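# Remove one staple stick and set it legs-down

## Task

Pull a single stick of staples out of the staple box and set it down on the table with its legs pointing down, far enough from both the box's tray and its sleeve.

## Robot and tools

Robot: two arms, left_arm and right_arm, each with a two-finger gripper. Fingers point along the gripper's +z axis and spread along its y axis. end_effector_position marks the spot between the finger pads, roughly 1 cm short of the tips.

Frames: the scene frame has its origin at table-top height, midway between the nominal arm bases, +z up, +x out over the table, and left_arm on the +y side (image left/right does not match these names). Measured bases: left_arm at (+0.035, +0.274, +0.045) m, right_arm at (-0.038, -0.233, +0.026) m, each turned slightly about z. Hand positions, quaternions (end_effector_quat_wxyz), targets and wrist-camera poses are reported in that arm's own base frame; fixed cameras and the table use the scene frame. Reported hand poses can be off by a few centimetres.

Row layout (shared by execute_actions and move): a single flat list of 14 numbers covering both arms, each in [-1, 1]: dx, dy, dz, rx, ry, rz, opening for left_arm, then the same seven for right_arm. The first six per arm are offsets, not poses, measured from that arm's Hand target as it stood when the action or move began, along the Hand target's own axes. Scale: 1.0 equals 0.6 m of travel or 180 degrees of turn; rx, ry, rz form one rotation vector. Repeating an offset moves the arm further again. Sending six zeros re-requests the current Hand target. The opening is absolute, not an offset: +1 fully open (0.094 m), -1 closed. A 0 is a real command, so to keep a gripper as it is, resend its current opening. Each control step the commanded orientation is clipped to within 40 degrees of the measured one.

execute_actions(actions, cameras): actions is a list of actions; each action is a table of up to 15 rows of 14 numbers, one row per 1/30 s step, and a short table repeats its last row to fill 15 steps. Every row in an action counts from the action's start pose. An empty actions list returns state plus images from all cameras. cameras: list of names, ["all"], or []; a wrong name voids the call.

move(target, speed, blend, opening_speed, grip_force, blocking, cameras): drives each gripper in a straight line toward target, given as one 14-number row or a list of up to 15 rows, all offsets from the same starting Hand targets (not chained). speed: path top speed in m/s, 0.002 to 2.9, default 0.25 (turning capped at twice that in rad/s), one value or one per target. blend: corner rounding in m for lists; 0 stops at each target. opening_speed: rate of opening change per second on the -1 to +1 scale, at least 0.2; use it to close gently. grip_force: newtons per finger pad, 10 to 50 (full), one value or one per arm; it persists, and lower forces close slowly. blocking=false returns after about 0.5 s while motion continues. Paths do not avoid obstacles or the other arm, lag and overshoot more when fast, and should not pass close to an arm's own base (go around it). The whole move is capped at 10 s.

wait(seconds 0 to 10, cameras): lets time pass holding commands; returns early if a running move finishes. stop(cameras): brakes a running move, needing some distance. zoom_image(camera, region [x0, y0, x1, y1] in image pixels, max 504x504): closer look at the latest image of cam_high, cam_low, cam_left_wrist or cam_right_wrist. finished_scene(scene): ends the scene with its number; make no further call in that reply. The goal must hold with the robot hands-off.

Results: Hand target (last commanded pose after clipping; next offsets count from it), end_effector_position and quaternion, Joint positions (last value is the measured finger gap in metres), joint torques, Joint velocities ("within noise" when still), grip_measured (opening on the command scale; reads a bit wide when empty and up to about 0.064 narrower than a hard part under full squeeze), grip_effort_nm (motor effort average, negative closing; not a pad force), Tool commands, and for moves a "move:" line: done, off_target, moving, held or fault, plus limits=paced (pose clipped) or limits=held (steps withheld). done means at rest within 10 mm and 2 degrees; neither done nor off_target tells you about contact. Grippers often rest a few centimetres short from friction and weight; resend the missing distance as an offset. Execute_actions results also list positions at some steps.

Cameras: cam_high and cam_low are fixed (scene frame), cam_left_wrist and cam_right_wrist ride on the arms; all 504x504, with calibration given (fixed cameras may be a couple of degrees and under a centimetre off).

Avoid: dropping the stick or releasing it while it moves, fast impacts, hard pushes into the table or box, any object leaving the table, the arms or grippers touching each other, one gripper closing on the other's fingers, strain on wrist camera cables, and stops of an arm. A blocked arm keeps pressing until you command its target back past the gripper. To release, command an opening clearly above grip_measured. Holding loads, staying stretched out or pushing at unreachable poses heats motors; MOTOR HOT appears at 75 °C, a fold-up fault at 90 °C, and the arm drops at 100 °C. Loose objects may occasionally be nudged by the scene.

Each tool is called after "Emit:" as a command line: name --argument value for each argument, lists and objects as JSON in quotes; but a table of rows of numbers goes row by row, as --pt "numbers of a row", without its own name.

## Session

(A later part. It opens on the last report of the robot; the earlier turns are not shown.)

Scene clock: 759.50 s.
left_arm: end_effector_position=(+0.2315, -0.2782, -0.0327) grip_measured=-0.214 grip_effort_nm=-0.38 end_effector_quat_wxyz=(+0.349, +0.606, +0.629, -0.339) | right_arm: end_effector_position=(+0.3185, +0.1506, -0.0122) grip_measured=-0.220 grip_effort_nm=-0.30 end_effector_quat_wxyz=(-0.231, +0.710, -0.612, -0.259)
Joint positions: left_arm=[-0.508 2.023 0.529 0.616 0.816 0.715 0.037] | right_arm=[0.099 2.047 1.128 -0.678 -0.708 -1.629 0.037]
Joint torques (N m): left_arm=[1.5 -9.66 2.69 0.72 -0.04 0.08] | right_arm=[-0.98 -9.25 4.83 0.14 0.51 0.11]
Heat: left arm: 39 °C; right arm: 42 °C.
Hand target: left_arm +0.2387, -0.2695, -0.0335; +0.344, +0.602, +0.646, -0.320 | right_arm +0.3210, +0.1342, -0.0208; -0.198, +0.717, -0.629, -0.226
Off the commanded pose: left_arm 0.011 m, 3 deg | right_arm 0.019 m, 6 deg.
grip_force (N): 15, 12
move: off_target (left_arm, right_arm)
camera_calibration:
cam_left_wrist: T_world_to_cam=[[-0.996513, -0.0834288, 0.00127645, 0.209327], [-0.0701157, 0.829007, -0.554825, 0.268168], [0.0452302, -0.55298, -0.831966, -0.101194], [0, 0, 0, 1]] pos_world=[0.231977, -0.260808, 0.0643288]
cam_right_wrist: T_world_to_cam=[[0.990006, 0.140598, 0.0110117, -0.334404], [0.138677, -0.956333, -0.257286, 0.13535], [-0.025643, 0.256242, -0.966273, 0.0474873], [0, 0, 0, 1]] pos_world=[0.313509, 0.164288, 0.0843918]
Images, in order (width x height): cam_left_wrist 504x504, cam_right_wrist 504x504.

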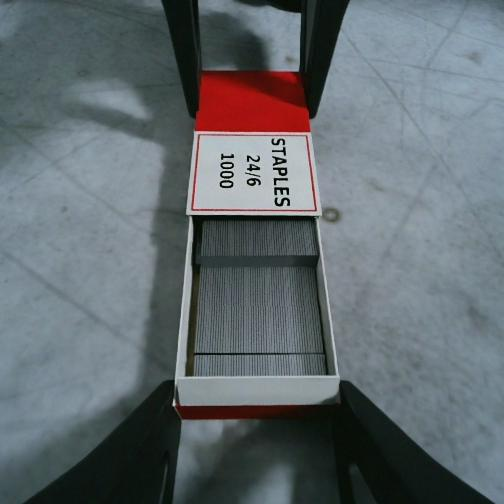

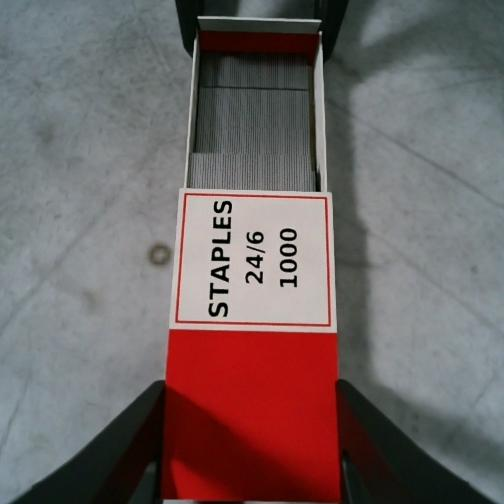

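Emit:
move --target '[0.0140,0,-0.0240,0,0,0,-0.35,0,0,0,0,0,0,-0.3]' --speed 0.03 --cameras '["cam_left_wrist","cam_right_wrist"]'

Emit:
zoom_image --camera "cam_left_wrist" --region '[150, 150, 350, 400]'

Scene clock: 779.90 s.
left_arm: end_effector_position=(+0.2324, -0.2599, -0.0332) grip_measured=-0.214 grip_effort_nm=-0.38 end_effector_quat_wxyz=(+0.343, +0.605, +0.634, -0.337) | right_arm: end_effector_position=(+0.3186, +0.1500, -0.0127) grip_measured=-0.227 grip_effort_nm=-0.29 end_effector_quat_wxyz=(-0.229, +0.710, -0.614, -0.257)
Joint positions: left_arm=[-0.447 1.995 0.515 0.536 0.845 0.787 0.037] | right_arm=[0.099 2.047 1.128 -0.678 -0.703 -1.626 0.036]
Joint torques (N m): left_arm=[1.11 -9.36 2.14 0.88 0.03 0.01] | right_arm=[-0.95 -9.24 4.83 0.14 0.47 0.09]
Heat: left arm: 39 °C; right arm: 42 °C.
Hand target: left_arm +0.2374, -0.2529, -0.0324; +0.343, +0.602, +0.646, -0.320 | right_arm +0.3210, +0.1342, -0.0208; -0.198, +0.717, -0.629, -0.226
Off the commanded pose: left_arm 0.009 m, 2 deg | right_arm 0.018 m, 5 deg.
grip_force (N): 15, 12
move: off_target (right_arm)
camera_calibration:
cam_left_wrist: T_world_to_cam=[[-0.996029, -0.0886391, 0.00837763, 0.210634], [-0.0789101, 0.835277, -0.544138, 0.256795], [0.0412343, -0.542638, -0.838954, -0.088119], [0, 0, 0, 1]] pos_world=[0.233695, -0.243641, 0.0640396]
cam_right_wrist: T_world_to_cam=[[0.990292, 0.1387, 0.00911734, -0.334206], [0.13649, -0.957916, -0.252524, 0.135601], [-0.0262914, 0.251317, -0.967548, 0.0479505], [0, 0, 0, 1]] pos_world=[0.313715, 0.164198, 0.0836838]
Images, in order (width x height): cam_left_wrist 504x504, cam_right_wrist 504x504.

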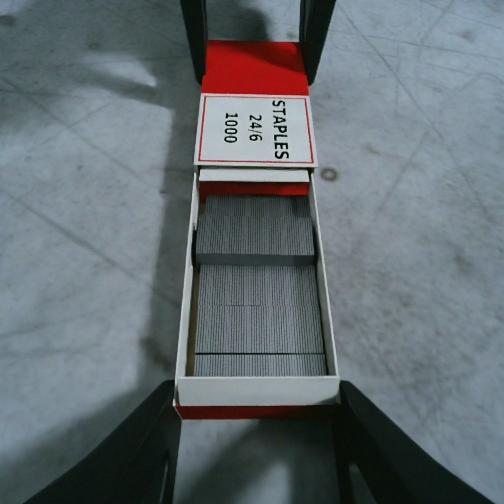

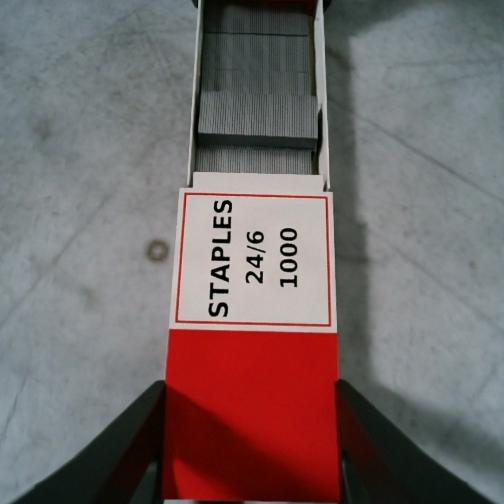

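Scaled by 2.016 from the camera's 504x504 image, which has a finer 720x720 frame.

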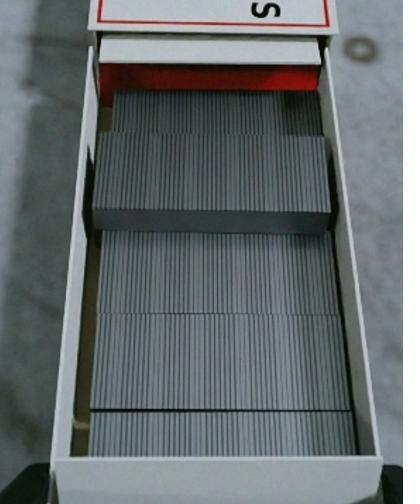

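Emit:
move --target '[-0.0042,-0.0026,0.0070,0,0,0,-0.35,-0.0170,0.0030,0.0070,0,-0.02,0,-0.3]' --speed 0.04 --cameras '["cam_left_wrist","cam_right_wrist"]'

Scene clock: 867.07 s.
left_arm: end_effector_position=(+0.2324, -0.2600, -0.0332) grip_measured=-0.214 grip_effort_nm=-0.38 end_effector_quat_wxyz=(+0.343, +0.604, +0.636, -0.337) | right_arm: end_effector_position=(+0.3188, +0.1504, -0.0124) grip_measured=-0.228 grip_effort_nm=-0.30 end_effector_quat_wxyz=(-0.230, +0.709, -0.615, -0.258)
Joint positions: left_arm=[-0.447 1.995 0.515 0.536 0.845 0.783 0.037] | right_arm=[0.099 2.047 1.128 -0.677 -0.706 -1.623 0.036]
Joint torques (N m): left_arm=[-0.24 -8.99 2.25 1.09 -0.11 -0.1] | right_arm=[-0.34 -8.75 3.81 0.32 -0.08 0.11]
Heat: left arm: 39 °C; right arm: 41 °C.
Hand target: left_arm +0.2362, -0.2579, -0.0327; +0.343, +0.602, +0.646, -0.320 | right_arm +0.3178, +0.1446, -0.0184; -0.218, +0.710, -0.622, -0.248
Off the commanded pose: left_arm 0.004 m, 2 deg | right_arm 0.008 m, 2 deg.
grip_force (N): 15, 12
move: done
camera_calibration:
cam_left_wrist: T_world_to_cam=[[-0.99581, -0.0906747, 0.011865, 0.210061], [-0.082508, 0.834917, -0.544156, 0.257705], [0.0394348, -0.542855, -0.8389, -0.0877325], [0, 0, 0, 1]] pos_world=[0.233903, -0.243741, 0.0641404]
cam_right_wrist: T_world_to_cam=[[0.990667, 0.13606, 0.00814683, -0.33413], [0.133612, -0.957542, -0.255462, 0.136849], [-0.0269573, 0.254166, -0.966785, 0.0480048], [0, 0, 0, 1]] pos_world=[0.314021, 0.164299, 0.0840921]
Images, in order (width x height): cam_left_wrist 504x504, cam_right_wrist 504x504.

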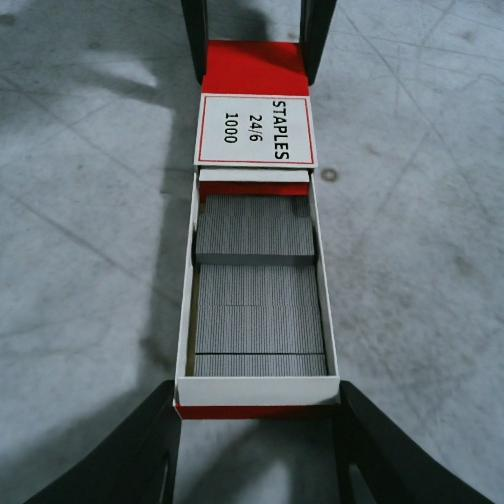

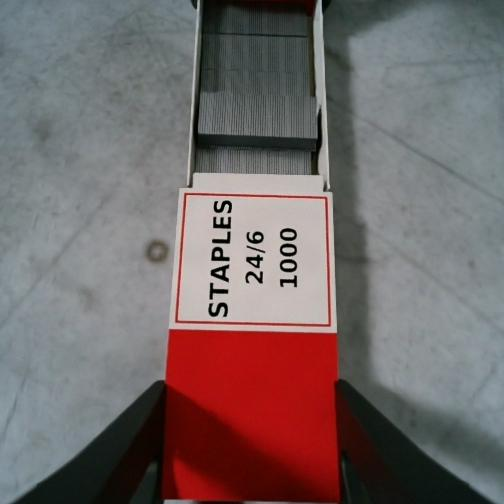

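Emit:
move --pt "0 0 0 0 0 0 -0.05 0 0 0 0 0 0 -0.3" --pt "0 0 -0.14 0 0 0 -0.05 0 0 0 0 0 0 0.1" --pt "0 0 -0.14 0 0 0 -0.05 -0.104 0 -0.130 0 0 0 0.1" --speed 0.15 --cameras '["cam_left_wrist","cam_right_wrist","cam_high"]'

Scene clock: 889.77 s.
left_arm: end_effector_position=(+0.2205, -0.1845, -0.0008) grip_measured=-0.052 grip_effort_nm=0.12 end_effector_quat_wxyz=(+0.317, +0.598, +0.663, -0.319) | right_arm: end_effector_position=(+0.3137, +0.1435, +0.0658) grip_measured=+0.098 grip_effort_nm=0.13 end_effector_quat_wxyz=(-0.203, +0.709, -0.626, -0.254)
Joint positions: left_arm=[-0.188 1.693 0.488 -0.058 0.897 1.129 0.045] | right_arm=[0.099 1.893 1.284 -1.02 -0.661 -1.617 0.052]
Joint torques (N m): left_arm=[0.68 -7.06 5.42 0.66 0.73 0.1] | right_arm=[-0.27 -10.55 6.94 0.04 -0.47 0.05]
Heat: left arm: 39 °C; right arm: 41 °C.
Hand target: left_arm +0.2315, -0.1884, +0.0144; +0.344, +0.602, +0.646, -0.320 | right_arm +0.3177, +0.1447, +0.0815; -0.218, +0.710, -0.622, -0.248
Off the commanded pose: left_arm 0.019 m, 4 deg | right_arm 0.016 m, 2 deg.
grip_force (N): 15, 12
move: off_target (left_arm, right_arm)
camera_calibration:
cam_left_wrist: T_world_to_cam=[[-0.990904, -0.129275, 0.0373793, 0.196505], [-0.131182, 0.866004, -0.482522, 0.2277], [0.0300073, -0.483037, -0.875086, -0.00609953], [0, 0, 0, 1]] pos_world=[0.22477, -0.174733, 0.0971876]
cam_right_wrist: T_world_to_cam=[[0.990684, 0.132635, -0.0308616, -0.325773], [0.123167, -0.96939, -0.2124, 0.153081], [-0.0580885, 0.20662, -0.976695, 0.142514], [0, 0, 0, 1]] pos_world=[0.312162, 0.162157, 0.161653]
Images, in order (width x height): cam_high 504x504, cam_left_wrist 504x504, cam_right_wrist 504x504.

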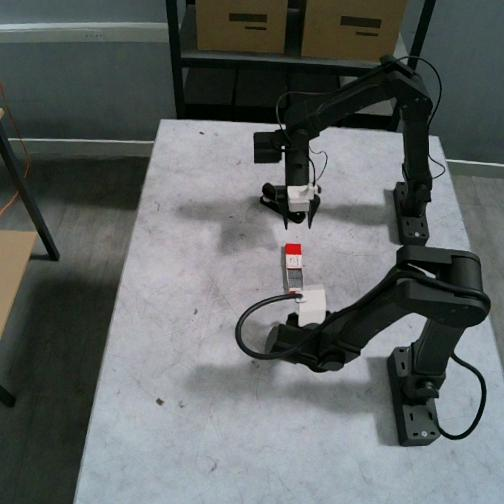

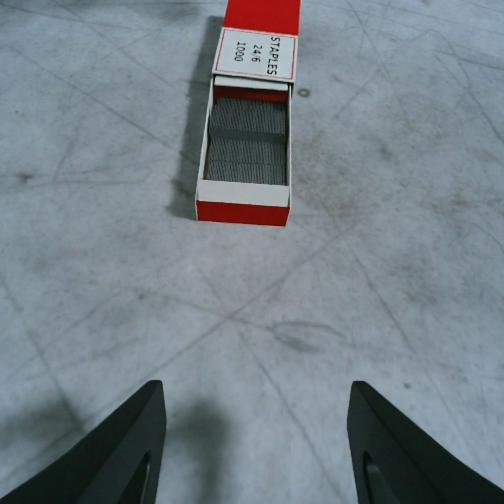

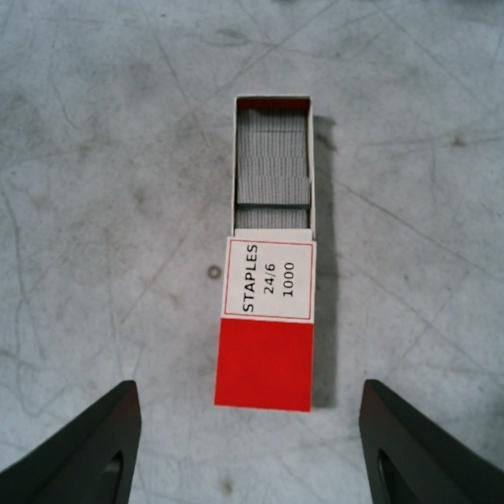

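Emit:
zoom_image --camera "cam_right_wrist" --region '[210, 80, 340, 250]'

Scaled by 2.965 from the camera's 504x504 image, which has a finer 720x720 frame.

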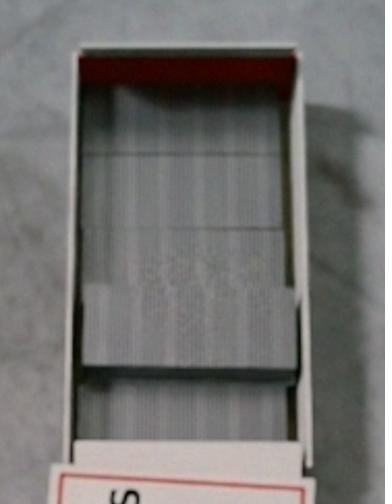

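Emit:
move --target '[0,0,0,0,0,0,-0.05,-0.1043,-0.0090,0.0973,0.1907,0.1449,0.4779,-0.4]' --speed 0.15 --grip_force '[50, 50]' --cameras '["cam_left_wrist","cam_right_wrist","cam_high"]'

Scene clock: 926.90 s.
left_arm: end_effector_position=(+0.2205, -0.1845, -0.0008) grip_measured=-0.052 grip_effort_nm=0.12 end_effector_quat_wxyz=(+0.317, +0.598, +0.663, -0.319) | right_arm: end_effector_position=(+0.3079, +0.2280, +0.0738) grip_measured=-0.398 grip_effort_nm=-0.07 end_effector_quat_wxyz=(+0.040, -0.054, +0.998, +0.009)
Joint positions: left_arm=[-0.188 1.693 0.488 -0.058 0.897 1.129 0.045] | right_arm=[0.649 1.94 1.536 -1.09 0.029 0.539 0.028]
Joint torques (N m): left_arm=[0.68 -6.99 5.53 0.7 0.71 0.09] | right_arm=[0.5 -7.84 8.05 0.31 0.15 0.11]
Heat: left arm: 39 °C; right arm: 43 °C.
Hand target: left_arm +0.2315, -0.1884, +0.0144; +0.344, +0.602, +0.646, -0.320 | right_arm +0.3119, +0.2301, +0.0748; +0.043, -0.052, +0.998, +0.002
Off the commanded pose: left_arm 0.019 m, 4 deg | right_arm 0.005 m, 1 deg.
move: off_target (left_arm)
camera_calibration:
cam_left_wrist: T_world_to_cam=[[-0.990904, -0.129275, 0.0373793, 0.196505], [-0.131182, 0.866004, -0.482522, 0.2277], [0.0300073, -0.483037, -0.875086, -0.00609953], [0, 0, 0, 1]] pos_world=[0.22477, -0.174733, 0.0971876]
cam_right_wrist: T_world_to_cam=[[0.106625, -0.994206, -0.0135898, 0.196865], [-0.927356, -0.104367, 0.35933, 0.32145], [-0.358667, -0.025711, -0.933111, 0.274821], [0, 0, 0, 1]] pos_world=[0.375677, 0.236339, 0.143607]
Images, in order (width x height): cam_high 504x504, cam_left_wrist 504x504, cam_right_wrist 504x504.

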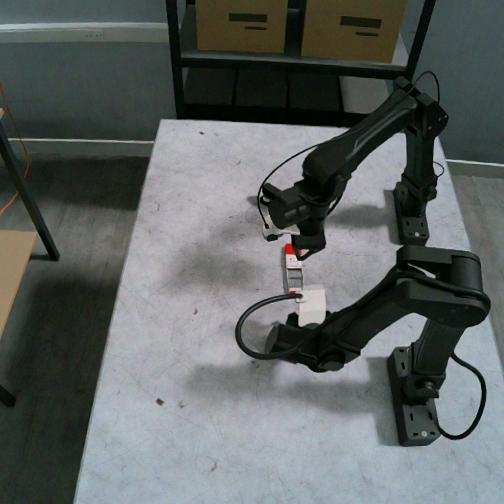

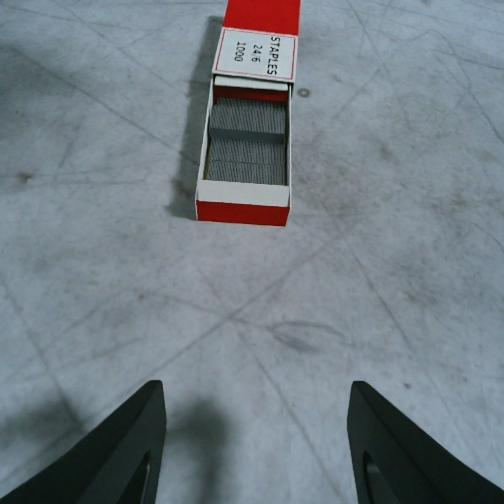

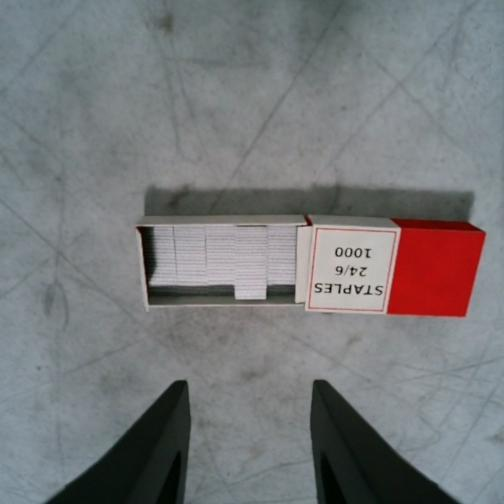

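Emit:
zoom_image --camera "cam_right_wrist" --region '[120, 190, 330, 330]'

Scaled by 2.400 from the camera's 504x504 image, which has a finer 720x720 frame.

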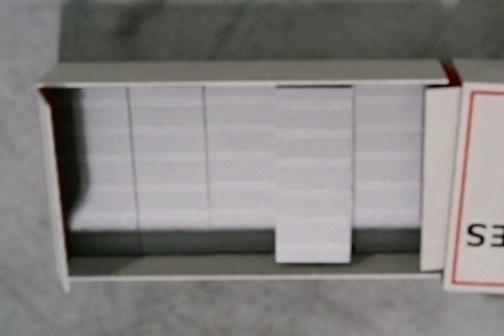

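Emit:
move --target '[0,0,0,0,0,0,-0.05,0.005,0.0013,0.0895,0,0,0,-0.55]' --speed 0.1 --cameras '["cam_left_wrist","cam_right_wrist"]'

Emit:
zoom_image --camera "cam_right_wrist" --region '[100, 230, 400, 460]'

Emit:
zoom_image --camera "cam_left_wrist" --region '[160, 0, 360, 230]'

Scene clock: 973.87 s.
left_arm: end_effector_position=(+0.2205, -0.1845, -0.0008) grip_measured=-0.052 grip_effort_nm=0.12 end_effector_quat_wxyz=(+0.317, +0.598, +0.663, -0.319) | right_arm: end_effector_position=(+0.3115, +0.2306, +0.0263) grip_measured=-0.548 grip_effort_nm=-0.07 end_effector_quat_wxyz=(+0.039, -0.054, +0.998, +0.008)
Joint positions: left_arm=[-0.188 1.693 0.488 -0.058 0.897 1.129 0.045] | right_arm=[0.649 2.004 1.433 -0.926 0.03 0.54 0.021]
Joint torques (N m): left_arm=[0.66 -6.99 5.45 0.68 0.72 0.12] | right_arm=[0.44 -8.58 5.15 0.58 0.14 0.11]
Heat: left arm: 39 °C; right arm: 44 °C.
Hand target: left_arm +0.2315, -0.1884, +0.0144; +0.344, +0.602, +0.646, -0.320 | right_arm +0.3135, +0.2310, +0.0210; +0.043, -0.052, +0.998, +0.002
Off the commanded pose: left_arm 0.019 m, 4 deg | right_arm 0.006 m, 1 deg.
move: off_target (left_arm)
camera_calibration:
cam_left_wrist: T_world_to_cam=[[-0.990904, -0.129275, 0.0373793, 0.196505], [-0.131182, 0.866004, -0.482522, 0.2277], [0.0300073, -0.483037, -0.875086, -0.00609953], [0, 0, 0, 1]] pos_world=[0.22477, -0.174733, 0.0971876]
cam_right_wrist: T_world_to_cam=[[0.105832, -0.994317, -0.0115741, 0.198627], [-0.926527, -0.10283, 0.361902, 0.341471], [-0.361035, -0.0275772, -0.932144, 0.232986], [0, 0, 0, 1]] pos_world=[0.379477, 0.239036, 0.0958969]
Images, in order (width x height): cam_left_wrist 504x504, cam_right_wrist 504x504.

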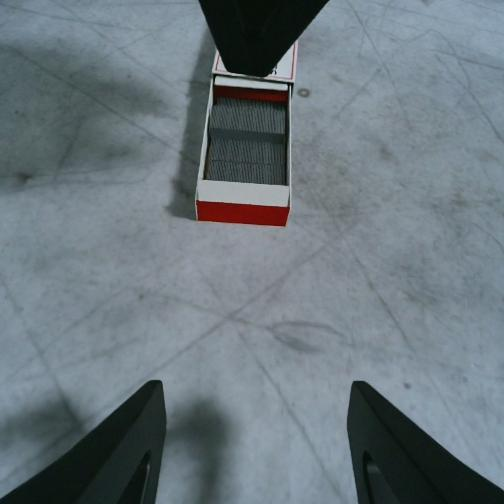

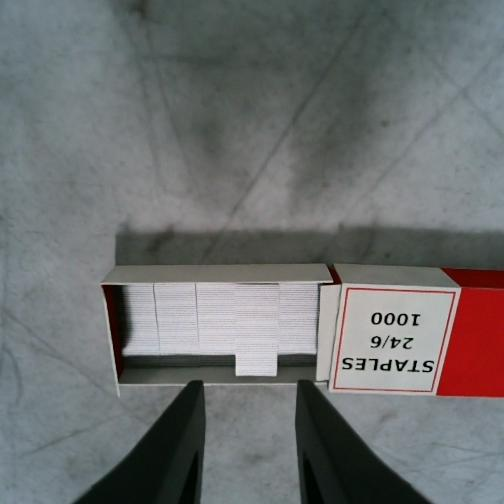

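Scaled by 1.680 from the camera's 504x504 image, which has a finer 720x720 frame.

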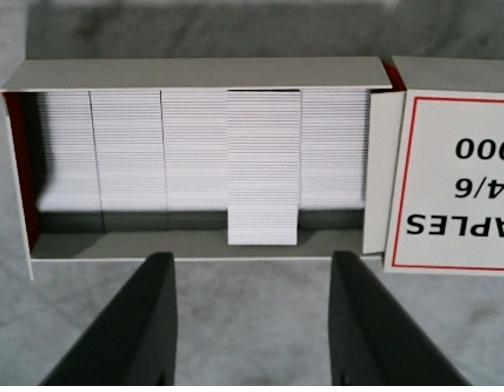

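Scaled by 2.191 from the camera's 504x504 image, which has a finer 720x720 frame.

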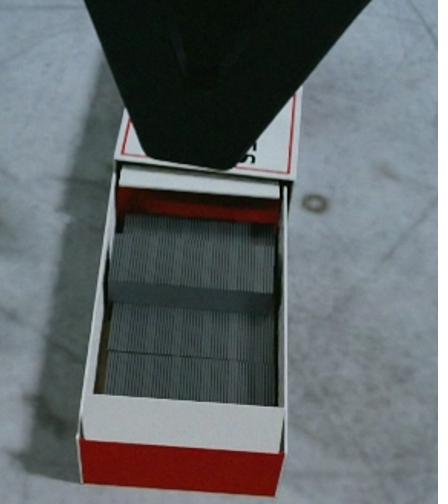

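Emit:
move --target '[0,0,0,0,0,0,-0.05,0.0035,-0.0025,0.0370,0,0,0,-0.55]' --speed 0.06 --cameras '["cam_left_wrist","cam_right_wrist"]'

Emit:
zoom_image --camera "cam_right_wrist" --region '[100, 250, 400, 480]'

Emit:
zoom_image --camera "cam_left_wrist" --region '[160, 0, 360, 230]'

Scene clock: 1007.83 s.
left_arm: end_effector_position=(+0.2205, -0.1845, -0.0008) grip_measured=-0.052 grip_effort_nm=0.12 end_effector_quat_wxyz=(+0.317, +0.598, +0.663, -0.319) | right_arm: end_effector_position=(+0.3117, +0.2308, +0.0056) grip_measured=-0.548 grip_effort_nm=-0.07 end_effector_quat_wxyz=(+0.041, -0.054, +0.998, +0.009)
Joint positions: left_arm=[-0.188 1.693 0.488 -0.058 0.897 1.129 0.045] | right_arm=[0.649 2.03 1.382 -0.845 0.03 0.54 0.021]
Joint torques (N m): left_arm=[0.69 -6.95 5.35 0.67 0.69 0.09] | right_arm=[0.13 -8.46 4.88 0.56 0.14 0.08]
Heat: left arm: 38 °C; right arm: 41 °C.
Hand target: left_arm +0.2315, -0.1884, +0.0144; +0.344, +0.602, +0.646, -0.320 | right_arm +0.3136, +0.2296, -0.0012; +0.043, -0.052, +0.998, +0.002
Off the commanded pose: left_arm 0.019 m, 4 deg | right_arm 0.007 m, 1 deg.
move: off_target (left_arm)
camera_calibration:
cam_left_wrist: T_world_to_cam=[[-0.990904, -0.129275, 0.0373793, 0.196505], [-0.131182, 0.866004, -0.482522, 0.2277], [0.0300073, -0.483037, -0.875086, -0.00609953], [0, 0, 0, 1]] pos_world=[0.22477, -0.174733, 0.0971876]
cam_right_wrist: T_world_to_cam=[[0.105844, -0.994285, -0.0139281, 0.198467], [-0.927832, -0.103789, 0.358267, 0.349782], [-0.357665, -0.0249975, -0.933515, 0.21206], [0, 0, 0, 1]] pos_world=[0.379379, 0.238937, 0.0754102]
Images, in order (width x height): cam_left_wrist 504x504, cam_right_wrist 504x504.

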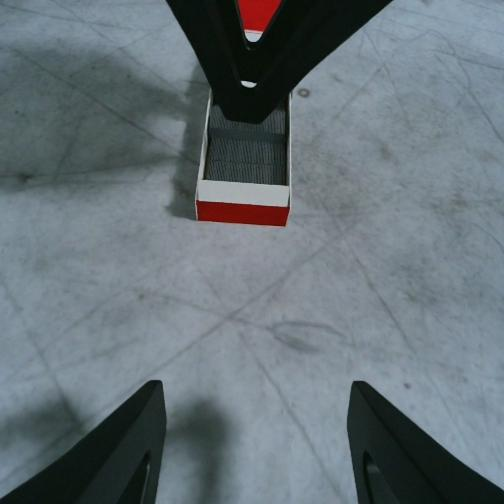

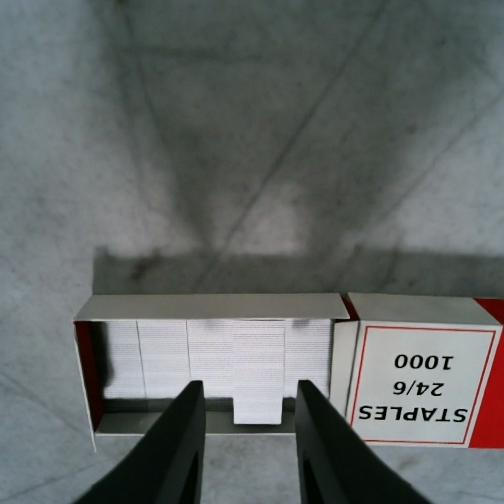

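Scaled by 1.680 from the camera's 504x504 image, which has a finer 720x720 frame.

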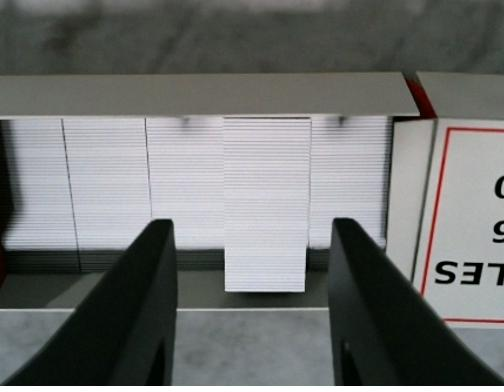

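Scaled by 2.191 from the camera's 504x504 image, which has a finer 720x720 frame.

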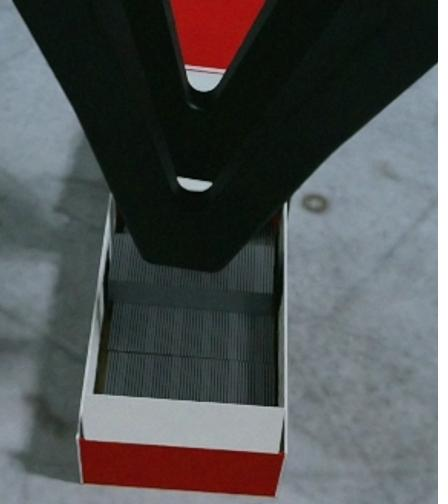

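Emit:
move --target '[0,0,0,0,0,0,-0.05,0.004,-0.0058,0.0097,0,0,0,-0.55]' --speed 0.06 --cameras '["cam_left_wrist","cam_right_wrist"]'

Emit:
zoom_image --camera "cam_right_wrist" --region '[100, 250, 400, 480]'

Emit:
zoom_image --camera "cam_left_wrist" --region '[160, 0, 360, 230]'

Scene clock: 1025.37 s.
left_arm: end_effector_position=(+0.2205, -0.1845, -0.0008) grip_measured=-0.052 grip_effort_nm=0.12 end_effector_quat_wxyz=(+0.317, +0.598, +0.663, -0.319) | right_arm: end_effector_position=(+0.3093, +0.2290, -0.0009) grip_measured=-0.548 grip_effort_nm=-0.07 end_effector_quat_wxyz=(+0.040, -0.054, +0.998, +0.009)
Joint positions: left_arm=[-0.188 1.693 0.488 -0.058 0.897 1.129 0.045] | right_arm=[0.649 2.03 1.354 -0.818 0.03 0.54 0.021]
Joint torques (N m): left_arm=[0.65 -7.01 5.57 0.67 0.71 0.1] | right_arm=[-0.4 -8.53 4.72 0.58 0.13 0.02]
Heat: left arm: 38 °C; right arm: 41 °C.
Hand target: left_arm +0.2315, -0.1884, +0.0144; +0.344, +0.602, +0.646, -0.320 | right_arm +0.3120, +0.2259, -0.0072; +0.043, -0.052, +0.998, +0.002
Off the commanded pose: left_arm 0.019 m, 4 deg | right_arm 0.008 m, 1 deg.
move: off_target (left_arm)
camera_calibration:
cam_left_wrist: T_world_to_cam=[[-0.990904, -0.129275, 0.0373793, 0.196505], [-0.131182, 0.866004, -0.482522, 0.2277], [0.0300073, -0.483037, -0.875086, -0.00609953], [0, 0, 0, 1]] pos_world=[0.22477, -0.174733, 0.0971876]
cam_right_wrist: T_world_to_cam=[[0.105906, -0.994281, -0.0137744, 0.196896], [-0.927712, -0.103783, 0.35858, 0.349696], [-0.357959, -0.025197, -0.933397, 0.205369], [0, 0, 0, 1]] pos_world=[0.377078, 0.237237, 0.0690091]
Images, in order (width x height): cam_left_wrist 504x504, cam_right_wrist 504x504.

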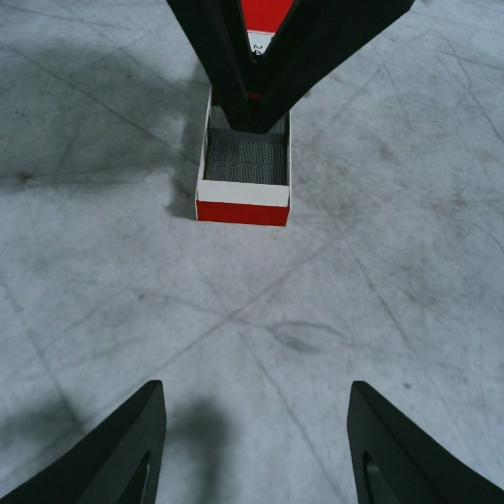

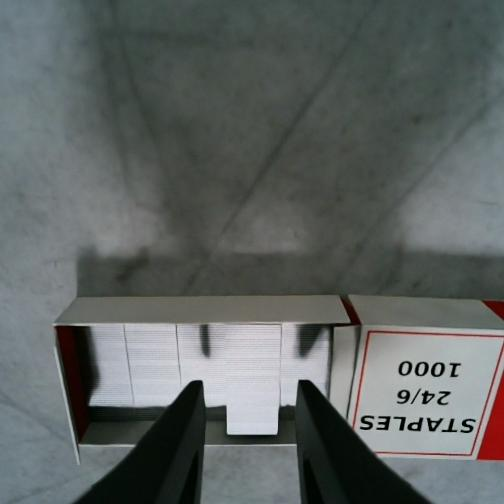

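Scaled by 1.680 from the camera's 504x504 image, which has a finer 720x720 frame.

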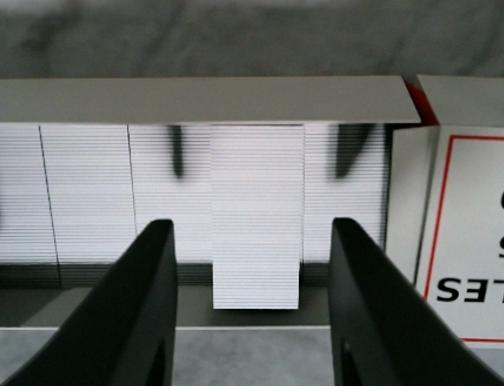

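Scaled by 2.191 from the camera's 504x504 image, which has a finer 720x720 frame.

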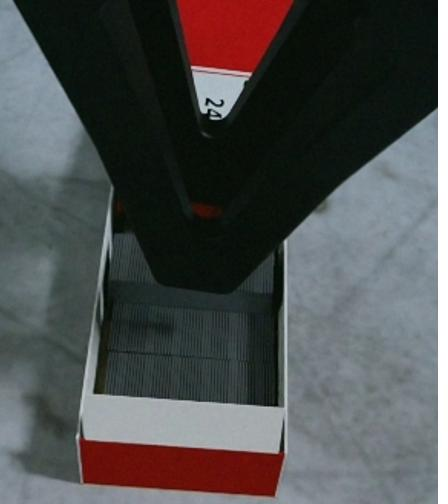

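Emit:
move --target '[0,0,0,0,0,0,-0.05,0.0008,0,0.0091,0,0,0,-0.55]' --speed 0.05 --cameras '["cam_left_wrist","cam_right_wrist"]'

Emit:
zoom_image --camera "cam_right_wrist" --region '[100, 250, 400, 480]'

Emit:
zoom_image --camera "cam_left_wrist" --region '[160, 0, 360, 230]'

Scene clock: 1035.27 s.
left_arm: end_effector_position=(+0.2205, -0.1845, -0.0008) grip_measured=-0.052 grip_effort_nm=0.12 end_effector_quat_wxyz=(+0.317, +0.598, +0.663, -0.319) | right_arm: end_effector_position=(+0.3103, +0.2297, -0.0029) grip_measured=-0.548 grip_effort_nm=-0.07 end_effector_quat_wxyz=(+0.044, -0.054, +0.998, +0.012)
Joint positions: left_arm=[-0.188 1.693 0.488 -0.058 0.897 1.129 0.045] | right_arm=[0.649 2.03 1.344 -0.799 0.03 0.54 0.021]
Joint torques (N m): left_arm=[0.65 -7.06 5.48 0.68 0.71 0.1] | right_arm=[-0.4 -7.88 4.68 0.6 0.14 0.02]
Heat: left arm: 38 °C; right arm: 41 °C.
Hand target: left_arm +0.2315, -0.1884, +0.0144; +0.344, +0.602, +0.646, -0.320 | right_arm +0.3120, +0.2259, -0.0126; +0.043, -0.052, +0.998, +0.002
Off the commanded pose: left_arm 0.019 m, 4 deg | right_arm 0.011 m, 1 deg.
move: off_target (left_arm, right_arm)
camera_calibration:
cam_left_wrist: T_world_to_cam=[[-0.990904, -0.129275, 0.0373793, 0.196505], [-0.131182, 0.866004, -0.482522, 0.2277], [0.0300073, -0.483037, -0.875086, -0.00609953], [0, 0, 0, 1]] pos_world=[0.22477, -0.174733, 0.0971876]
cam_right_wrist: T_world_to_cam=[[0.105974, -0.994197, -0.0184678, 0.197403], [-0.930317, -0.105688, 0.351198, 0.352599], [-0.351112, -0.0200368, -0.936119, 0.200426], [0, 0, 0, 1]] pos_world=[0.377481, 0.237539, 0.0674359]
Images, in order (width x height): cam_left_wrist 504x504, cam_right_wrist 504x504.

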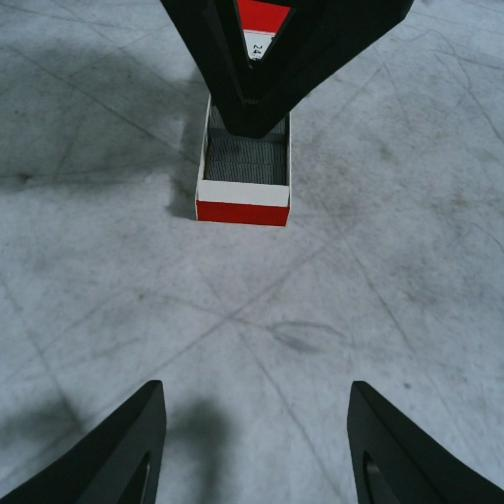

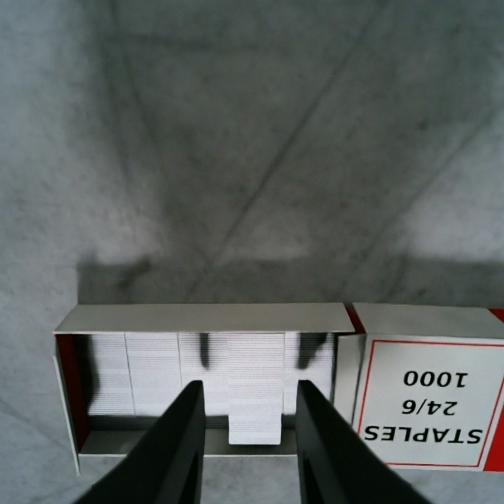

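Scaled by 1.680 from the camera's 504x504 image, which has a finer 720x720 frame.

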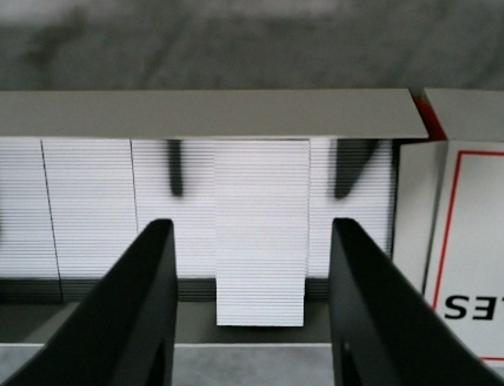

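Scaled by 2.191 from the camera's 504x504 image, which has a finer 720x720 frame.

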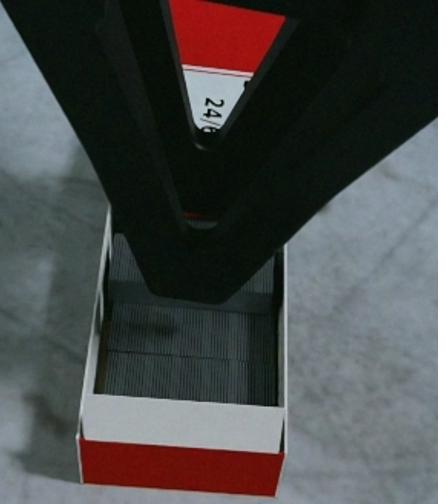

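Emit:
move --target '[0,0,0,0,0,0,-0.05,-0.0005,-0.001,-0.0045,0,0,0,-0.9]' --speed 0.05 --grip_force '[50, 10]' --cameras '["cam_left_wrist","cam_right_wrist"]'

Emit:
zoom_image --camera "cam_right_wrist" --region '[100, 250, 400, 480]'

Emit:
zoom_image --camera "cam_left_wrist" --region '[160, 0, 360, 230]'

Scene clock: 1053.90 s.
left_arm: end_effector_position=(+0.2205, -0.1845, -0.0008) grip_measured=-0.052 grip_effort_nm=0.12 end_effector_quat_wxyz=(+0.317, +0.598, +0.663, -0.319) | right_arm: end_effector_position=(+0.3104, +0.2298, -0.0029) grip_measured=-0.898 grip_effort_nm=-0.07 end_effector_quat_wxyz=(+0.044, -0.054, +0.997, +0.012)
Joint positions: left_arm=[-0.188 1.693 0.488 -0.058 0.897 1.129 0.045] | right_arm=[0.649 2.03 1.344 -0.798 0.03 0.54 0.005]
Joint torques (N m): left_arm=[0.59 -6.97 5.38 0.66 0.71 0.1] | right_arm=[-0.53 -8.25 4.97 0.52 0.13 0]
Heat: left arm: 38 °C; right arm: 41 °C.
Hand target: left_arm +0.2315, -0.1884, +0.0144; +0.344, +0.602, +0.646, -0.320 | right_arm +0.3122, +0.2253, -0.0099; +0.043, -0.052, +0.998, +0.002
Off the commanded pose: left_arm 0.019 m, 4 deg | right_arm 0.008 m, 1 deg.
grip_force (N): 50, 10
move: off_target (left_arm)
camera_calibration:
cam_left_wrist: T_world_to_cam=[[-0.990904, -0.129275, 0.0373793, 0.196505], [-0.131182, 0.866004, -0.482522, 0.2277], [0.0300073, -0.483037, -0.875086, -0.00609953], [0, 0, 0, 1]] pos_world=[0.22477, -0.174733, 0.0971876]
cam_right_wrist: T_world_to_cam=[[0.106007, -0.99419, -0.0186548, 0.19749], [-0.930424, -0.105792, 0.350882, 0.352789], [-0.350817, -0.0198393, -0.936234, 0.200314], [0, 0, 0, 1]] pos_world=[0.377581, 0.237639, 0.067437]
Images, in order (width x height): cam_left_wrist 504x504, cam_right_wrist 504x504.

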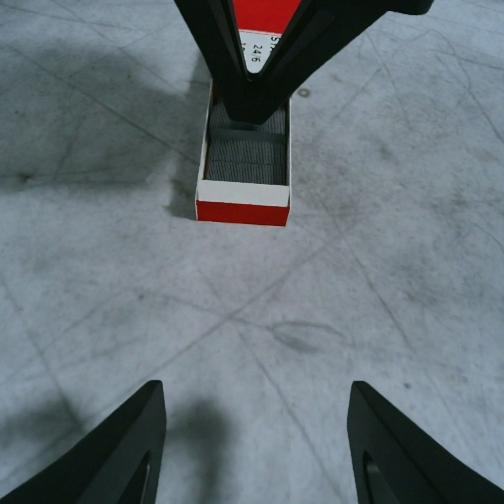

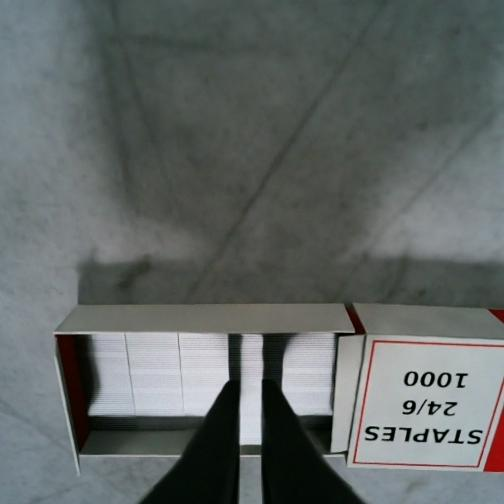

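Scaled by 1.680 from the camera's 504x504 image, which has a finer 720x720 frame.

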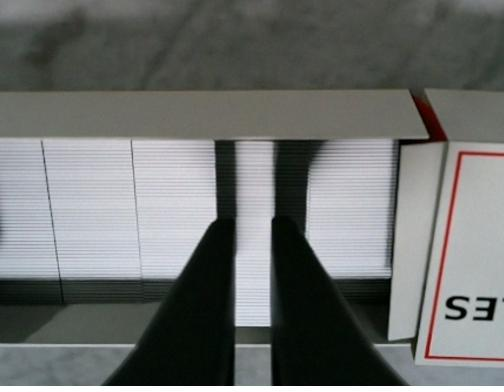

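Scaled by 2.191 from the camera's 504x504 image, which has a finer 720x720 frame.

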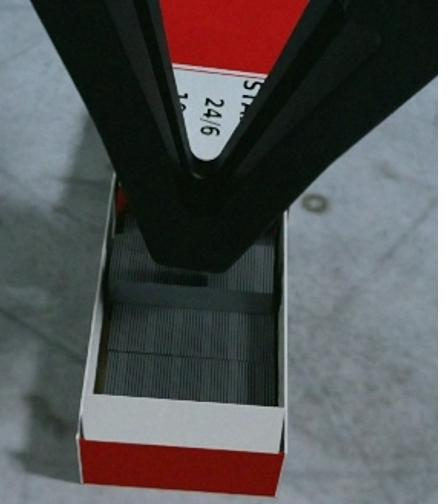

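Emit:
move --pt "0 0 0 0 0 0 -0.05 0 0 0 0 0 0 -0.55" --pt "0 0 0 0 0 0 -0.05 -0.0029 0 -0.0332 0 0 0 -0.55" --pt "0 0 0 0 0 0 -0.05 0.0006 0 0.0068 0 0 0 -0.55" --speed 0.04 --grip_force '[50, 50]' --cameras '["cam_left_wrist","cam_right_wrist"]'

Emit:
zoom_image --camera "cam_right_wrist" --region '[100, 250, 400, 480]'

Emit:
zoom_image --camera "cam_left_wrist" --region '[160, 0, 360, 230]'

Scene clock: 1079.40 s.
left_arm: end_effector_position=(+0.2205, -0.1845, -0.0008) grip_measured=-0.052 grip_effort_nm=0.12 end_effector_quat_wxyz=(+0.317, +0.598, +0.663, -0.319) | right_arm: end_effector_position=(+0.3094, +0.2290, -0.0063) grip_measured=-0.552 grip_effort_nm=0.13 end_effector_quat_wxyz=(+0.042, -0.054, +0.998, +0.010)
Joint positions: left_arm=[-0.188 1.693 0.488 -0.058 0.897 1.129 0.045] | right_arm=[0.649 2.036 1.34 -0.793 0.03 0.54 0.021]
Joint torques (N m): left_arm=[0.61 -7.02 5.42 0.68 0.7 0.12] | right_arm=[-0.53 -8.24 4.7 0.6 0.14 0.01]
Heat: left arm: 38 °C; right arm: 41 °C.
Hand target: left_arm +0.2315, -0.1884, +0.0144; +0.344, +0.602, +0.646, -0.320 | right_arm +0.3121, +0.2252, -0.0141; +0.043, -0.052, +0.998, +0.002
Off the commanded pose: left_arm 0.019 m, 4 deg | right_arm 0.009 m, 1 deg.
move: off_target (left_arm)
camera_calibration:
cam_left_wrist: T_world_to_cam=[[-0.990904, -0.129275, 0.0373793, 0.196505], [-0.131182, 0.866004, -0.482522, 0.2277], [0.0300073, -0.483037, -0.875086, -0.00609953], [0, 0, 0, 1]] pos_world=[0.22477, -0.174733, 0.0971876]
cam_right_wrist: T_world_to_cam=[[0.105924, -0.994252, -0.0155861, 0.196837], [-0.928702, -0.104518, 0.355792, 0.352216], [-0.355376, -0.0232121, -0.934435, 0.199016], [0, 0, 0, 1]] pos_world=[0.37698, 0.237138, 0.0637193]
Images, in order (width x height): cam_left_wrist 504x504, cam_right_wrist 504x504.

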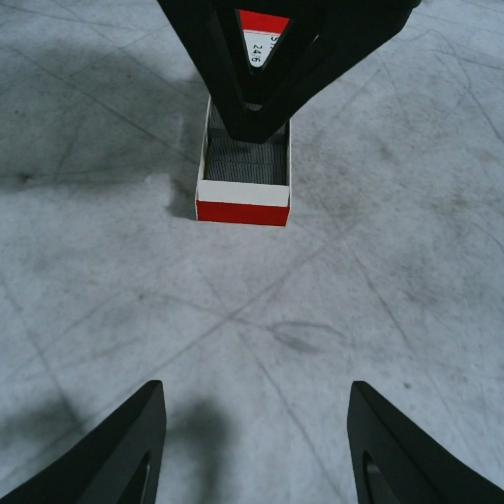

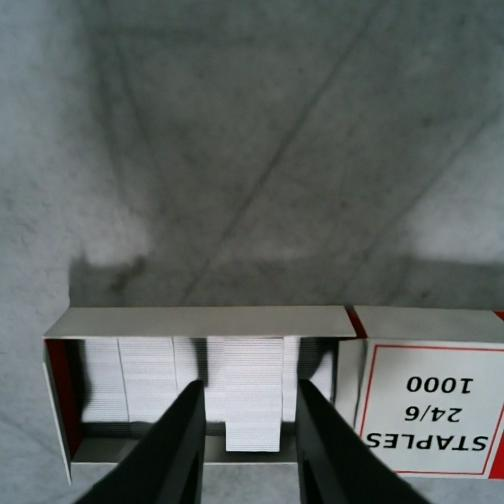

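Scaled by 1.680 from the camera's 504x504 image, which has a finer 720x720 frame.

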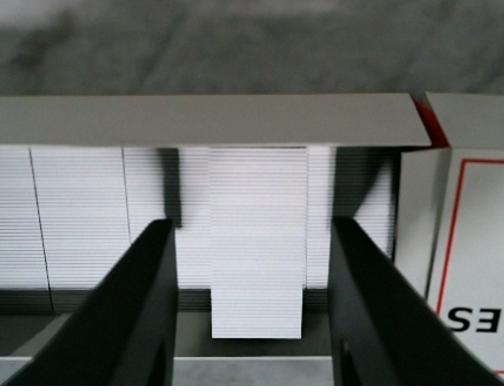

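Scaled by 2.191 from the camera's 504x504 image, which has a finer 720x720 frame.

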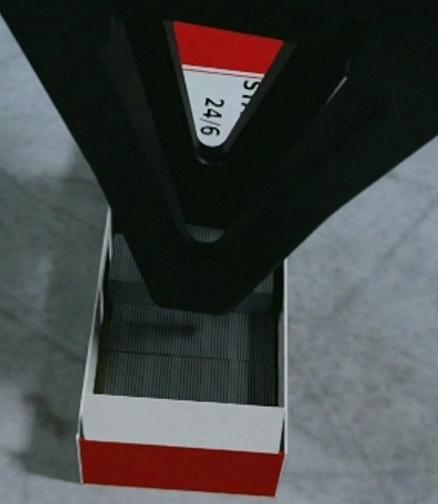

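Emit:
move --target '[0,0,0,0,0,0,-0.05,0,0,0,0,0,0,-0.9]' --speed 0.04 --grip_force '[50, 10]' --cameras '["cam_left_wrist","cam_right_wrist"]'

Emit:
zoom_image --camera "cam_right_wrist" --region '[100, 250, 400, 480]'

Scene clock: 1087.37 s.
left_arm: end_effector_position=(+0.2205, -0.1845, -0.0008) grip_measured=-0.052 grip_effort_nm=0.12 end_effector_quat_wxyz=(+0.317, +0.598, +0.663, -0.319) | right_arm: end_effector_position=(+0.3096, +0.2291, -0.0063) grip_measured=-0.898 grip_effort_nm=-0.07 end_effector_quat_wxyz=(+0.042, -0.054, +0.998, +0.010)
Joint positions: left_arm=[-0.188 1.693 0.488 -0.058 0.897 1.129 0.045] | right_arm=[0.649 2.036 1.34 -0.793 0.03 0.54 0.005]
Joint torques (N m): left_arm=[0.68 -7.09 5.49 0.67 0.72 0.12] | right_arm=[-0.54 -8.25 4.7 0.59 0.13 0.01]
Heat: left arm: 38 °C; right arm: 41 °C.
Hand target: left_arm +0.2315, -0.1884, +0.0144; +0.344, +0.602, +0.646, -0.320 | right_arm +0.3121, +0.2253, -0.0141; +0.043, -0.052, +0.998, +0.002
Off the commanded pose: left_arm 0.019 m, 4 deg | right_arm 0.009 m, 1 deg.
grip_force (N): 50, 10
move: off_target (left_arm)
camera_calibration:
cam_left_wrist: T_world_to_cam=[[-0.990904, -0.129275, 0.0373793, 0.196505], [-0.131182, 0.866004, -0.482522, 0.2277], [0.0300073, -0.483037, -0.875086, -0.00609953], [0, 0, 0, 1]] pos_world=[0.22477, -0.174733, 0.0971876]
cam_right_wrist: T_world_to_cam=[[0.105895, -0.99425, -0.0159272, 0.196958], [-0.92893, -0.104628, 0.355164, 0.352471], [-0.354788, -0.022815, -0.934668, 0.198755], [0, 0, 0, 1]] pos_world=[0.37708, 0.237238, 0.0637215]
Images, in order (width x height): cam_left_wrist 504x504, cam_right_wrist 504x504.

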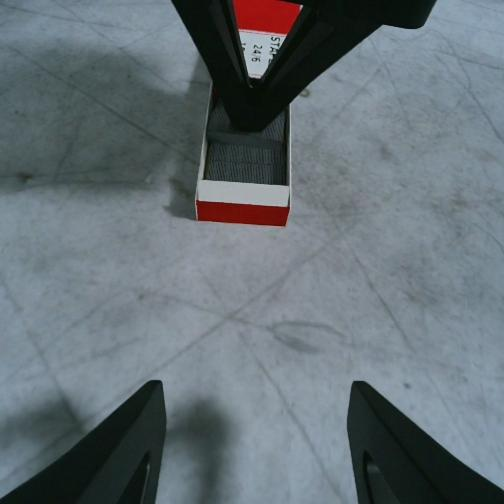

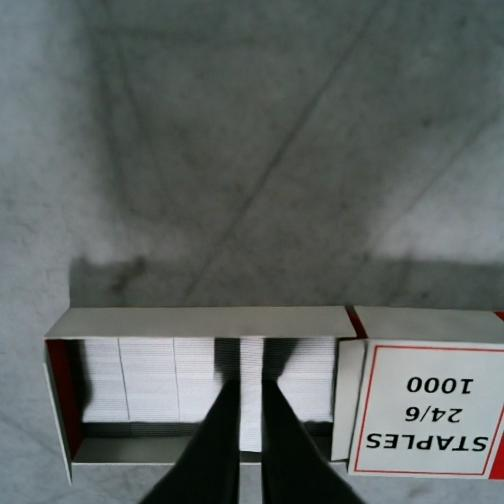

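Scaled by 1.680 from the camera's 504x504 image, which has a finer 720x720 frame.

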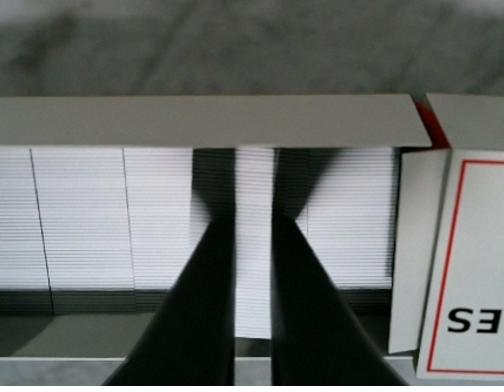

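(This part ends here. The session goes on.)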